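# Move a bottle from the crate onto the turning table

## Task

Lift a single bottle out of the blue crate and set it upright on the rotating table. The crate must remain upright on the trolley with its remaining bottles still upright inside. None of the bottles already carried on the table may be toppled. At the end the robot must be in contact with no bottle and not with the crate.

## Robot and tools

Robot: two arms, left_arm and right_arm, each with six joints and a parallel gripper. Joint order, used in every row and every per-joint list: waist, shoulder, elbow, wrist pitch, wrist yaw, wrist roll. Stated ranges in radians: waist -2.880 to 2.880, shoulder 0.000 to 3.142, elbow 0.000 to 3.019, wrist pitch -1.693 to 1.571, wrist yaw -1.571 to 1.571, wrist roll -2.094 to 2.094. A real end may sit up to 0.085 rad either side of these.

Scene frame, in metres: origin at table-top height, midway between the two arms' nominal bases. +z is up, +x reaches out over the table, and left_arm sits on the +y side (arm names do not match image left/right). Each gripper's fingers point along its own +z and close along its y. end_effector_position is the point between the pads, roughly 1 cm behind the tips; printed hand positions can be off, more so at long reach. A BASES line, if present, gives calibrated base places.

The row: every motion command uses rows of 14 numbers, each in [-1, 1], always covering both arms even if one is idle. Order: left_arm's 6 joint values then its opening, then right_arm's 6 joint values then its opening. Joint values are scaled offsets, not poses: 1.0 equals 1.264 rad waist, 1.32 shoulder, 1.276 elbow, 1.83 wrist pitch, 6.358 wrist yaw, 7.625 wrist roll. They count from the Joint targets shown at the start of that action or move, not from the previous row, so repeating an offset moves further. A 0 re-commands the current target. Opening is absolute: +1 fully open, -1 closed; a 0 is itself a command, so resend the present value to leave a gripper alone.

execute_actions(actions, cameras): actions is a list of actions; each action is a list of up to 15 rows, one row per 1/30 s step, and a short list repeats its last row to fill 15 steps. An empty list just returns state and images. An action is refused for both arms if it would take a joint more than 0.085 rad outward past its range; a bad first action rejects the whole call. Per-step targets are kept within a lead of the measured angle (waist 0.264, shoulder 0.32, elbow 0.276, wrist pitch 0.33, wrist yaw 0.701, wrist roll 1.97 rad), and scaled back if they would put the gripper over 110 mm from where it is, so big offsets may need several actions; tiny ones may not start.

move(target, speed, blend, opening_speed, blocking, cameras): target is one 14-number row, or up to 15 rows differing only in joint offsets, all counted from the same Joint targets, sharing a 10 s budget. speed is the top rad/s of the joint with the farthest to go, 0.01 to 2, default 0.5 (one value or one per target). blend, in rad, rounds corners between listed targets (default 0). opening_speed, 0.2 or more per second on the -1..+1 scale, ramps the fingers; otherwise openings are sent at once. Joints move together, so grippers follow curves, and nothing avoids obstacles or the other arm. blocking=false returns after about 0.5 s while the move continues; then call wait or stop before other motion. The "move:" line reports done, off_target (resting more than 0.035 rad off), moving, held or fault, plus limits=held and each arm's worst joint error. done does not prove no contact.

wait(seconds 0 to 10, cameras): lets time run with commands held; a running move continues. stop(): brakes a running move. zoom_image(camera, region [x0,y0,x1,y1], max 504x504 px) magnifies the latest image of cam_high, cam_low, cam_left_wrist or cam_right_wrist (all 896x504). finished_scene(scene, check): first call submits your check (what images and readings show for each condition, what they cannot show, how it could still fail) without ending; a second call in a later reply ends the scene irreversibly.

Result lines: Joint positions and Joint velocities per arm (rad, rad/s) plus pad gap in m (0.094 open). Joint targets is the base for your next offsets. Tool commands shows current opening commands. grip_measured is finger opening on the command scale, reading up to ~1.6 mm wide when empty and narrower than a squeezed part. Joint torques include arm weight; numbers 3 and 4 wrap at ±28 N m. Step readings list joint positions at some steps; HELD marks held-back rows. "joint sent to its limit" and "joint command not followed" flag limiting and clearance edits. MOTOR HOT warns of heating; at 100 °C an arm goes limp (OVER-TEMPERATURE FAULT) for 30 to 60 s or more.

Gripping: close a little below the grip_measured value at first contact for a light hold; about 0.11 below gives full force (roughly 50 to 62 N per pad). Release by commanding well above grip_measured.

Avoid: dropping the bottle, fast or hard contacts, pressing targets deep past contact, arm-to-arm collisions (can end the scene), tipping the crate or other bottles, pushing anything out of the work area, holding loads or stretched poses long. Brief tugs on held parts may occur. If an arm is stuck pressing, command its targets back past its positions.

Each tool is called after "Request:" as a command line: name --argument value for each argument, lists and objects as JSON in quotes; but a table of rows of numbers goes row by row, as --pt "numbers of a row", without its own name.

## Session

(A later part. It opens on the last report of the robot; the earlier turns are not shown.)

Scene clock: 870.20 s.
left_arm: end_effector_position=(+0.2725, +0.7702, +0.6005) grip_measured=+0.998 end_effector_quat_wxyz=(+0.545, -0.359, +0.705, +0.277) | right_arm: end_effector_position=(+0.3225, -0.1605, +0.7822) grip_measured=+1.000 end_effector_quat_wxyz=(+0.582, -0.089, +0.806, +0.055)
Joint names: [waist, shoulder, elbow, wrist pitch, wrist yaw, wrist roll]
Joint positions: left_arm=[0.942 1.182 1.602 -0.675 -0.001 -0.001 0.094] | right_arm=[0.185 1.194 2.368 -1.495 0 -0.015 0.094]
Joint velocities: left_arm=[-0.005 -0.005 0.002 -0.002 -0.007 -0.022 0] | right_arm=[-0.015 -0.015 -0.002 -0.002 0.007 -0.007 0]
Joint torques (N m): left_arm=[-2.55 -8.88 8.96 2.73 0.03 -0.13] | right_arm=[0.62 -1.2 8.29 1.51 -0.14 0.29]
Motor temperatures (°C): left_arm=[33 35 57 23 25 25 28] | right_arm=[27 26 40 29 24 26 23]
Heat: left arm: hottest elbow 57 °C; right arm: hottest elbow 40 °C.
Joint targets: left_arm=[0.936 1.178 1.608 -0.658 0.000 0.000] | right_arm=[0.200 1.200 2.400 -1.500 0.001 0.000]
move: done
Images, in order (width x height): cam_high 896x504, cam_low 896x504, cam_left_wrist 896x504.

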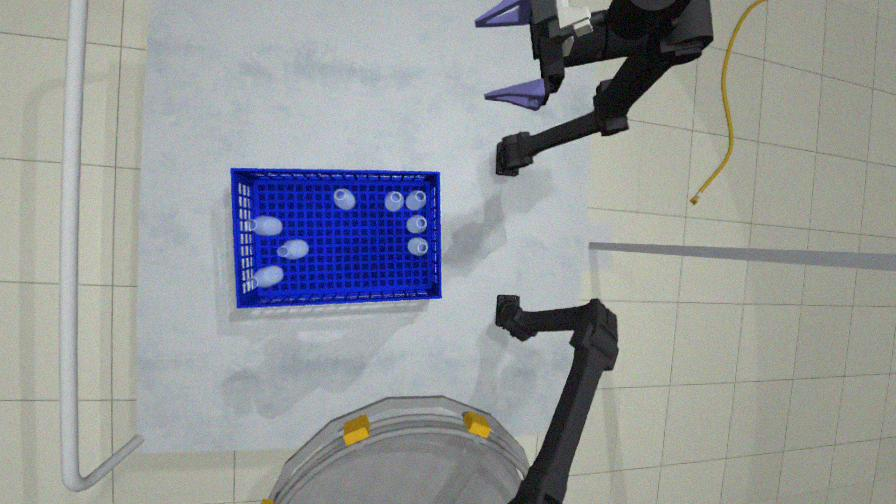

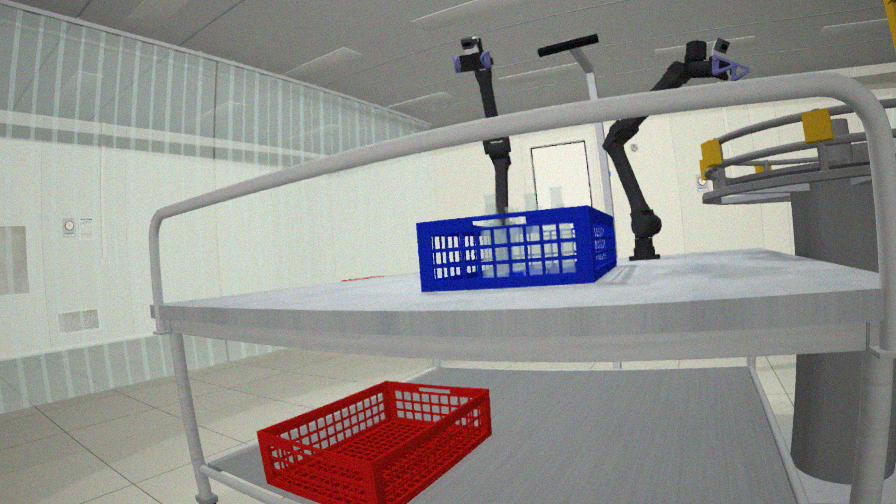

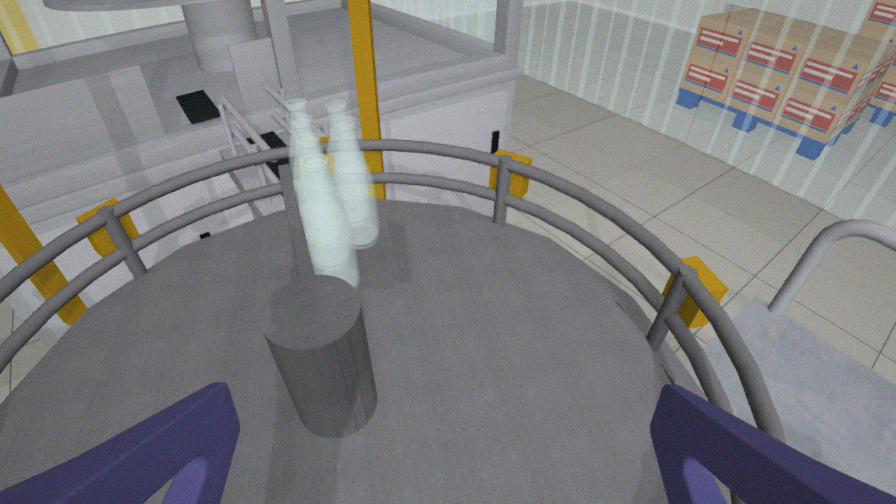

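Request:
wait --seconds 0 --cameras '["cam_left_wrist", "cam_high"]'

Request:
zoom_image --camera "cam_left_wrist" --region '[260, 80, 420, 300]'

Scene clock: 891.60 s.
left_arm: end_effector_position=(+0.2725, +0.7702, +0.6006) grip_measured=+0.998 end_effector_quat_wxyz=(+0.545, -0.359, +0.705, +0.277) | right_arm: end_effector_position=(+0.3225, -0.1605, +0.7822) grip_measured=+1.000 end_effector_quat_wxyz=(+0.582, -0.089, +0.806, +0.055)
Joint names: [waist, shoulder, elbow, wrist pitch, wrist yaw, wrist roll]
Joint positions: left_arm=[0.942 1.182 1.602 -0.675 -0.001 -0.001 0.094] | right_arm=[0.185 1.194 2.368 -1.495 0 -0.015 0.094]
Joint velocities: left_arm=[-0.005 -0.015 -0.017 -0.007 -0.007 -0.007 0] | right_arm=[-0.005 -0.005 0.012 0.002 0.066 0.037 0]
Joint torques (N m): left_arm=[-2.49 -8.76 8.92 2.77 -0.01 -0.13] | right_arm=[0.67 -1.26 8.29 1.51 -0.14 0.29]
Motor temperatures (°C): left_arm=[33 34 56 23 25 25 27] | right_arm=[27 26 40 28 24 26 23]
Heat: left arm: hottest elbow 56 °C; right arm: hottest elbow 40 °C.
Joint targets: left_arm=[0.936 1.178 1.608 -0.658 0.000 0.000] | right_arm=[0.200 1.200 2.400 -1.500 0.001 0.000]
Tool commands: left_gripper/opening=+1.0 right_gripper/opening=+1.0
Images, in order (width x height): cam_high 896x504, cam_left_wrist 896x504.

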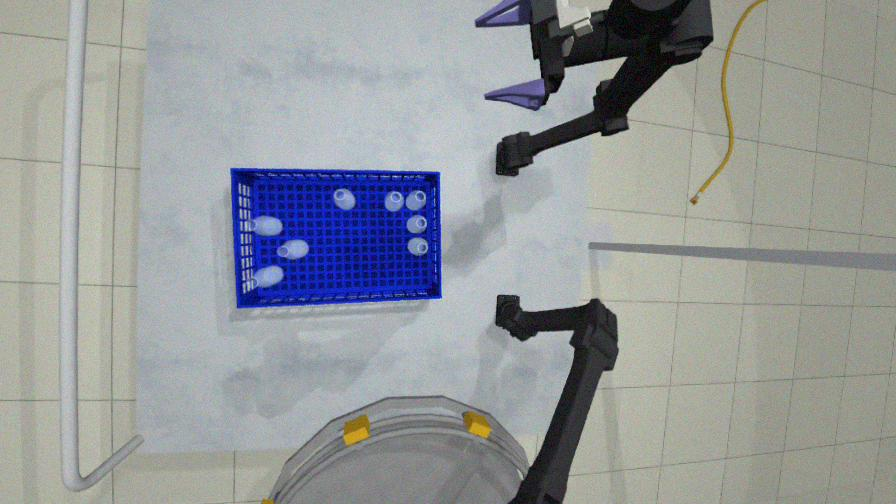

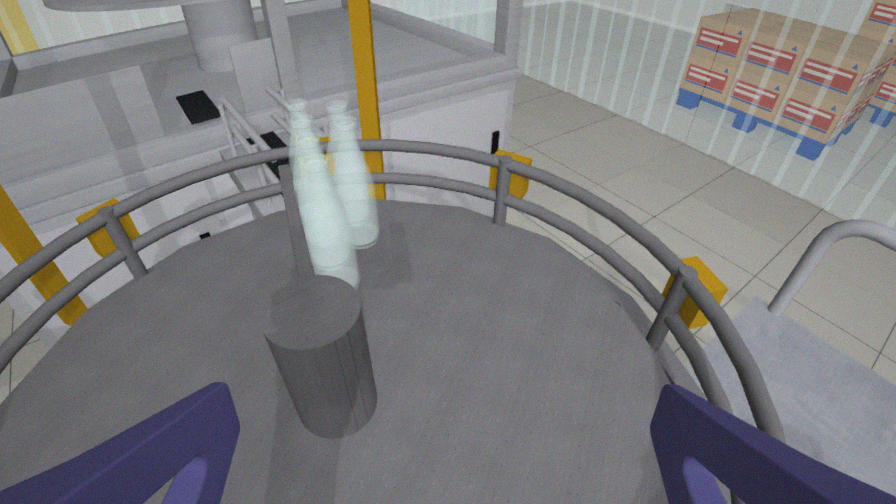

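Scaled by 2.291 from the camera's 896x504 image, which has a finer 1280x720 frame.

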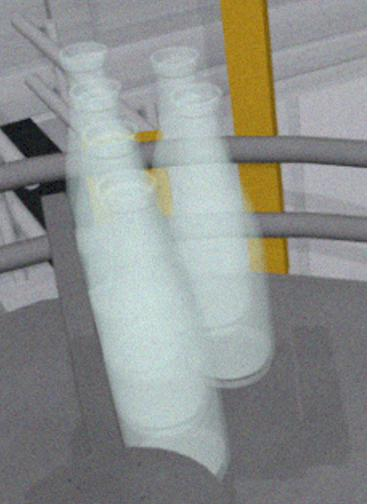

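The view is unchanged after 20 s: all six bottles on the table are upright and the eight in the crate are standing.

Request:
finished_scene --scene 1 --check "Fresh pictures at 891.6 s: the transferred bottle stands upright in the queue at the guide bar; six upright bottles are visible on the disc, none lying, none outside the rail. The blue crate stands on the trolley at its original place with 8 bottles, all standing. Left gripper is open and hovering at z=0.60, above bottle tops (0.44) and clear of the rail and column; right arm is folded at z=0.78. No contact with bottles or crate. Hidden parts: bases of rear bottles in the queue, but their lips are at full standing height."

The scene is finished: the task was done.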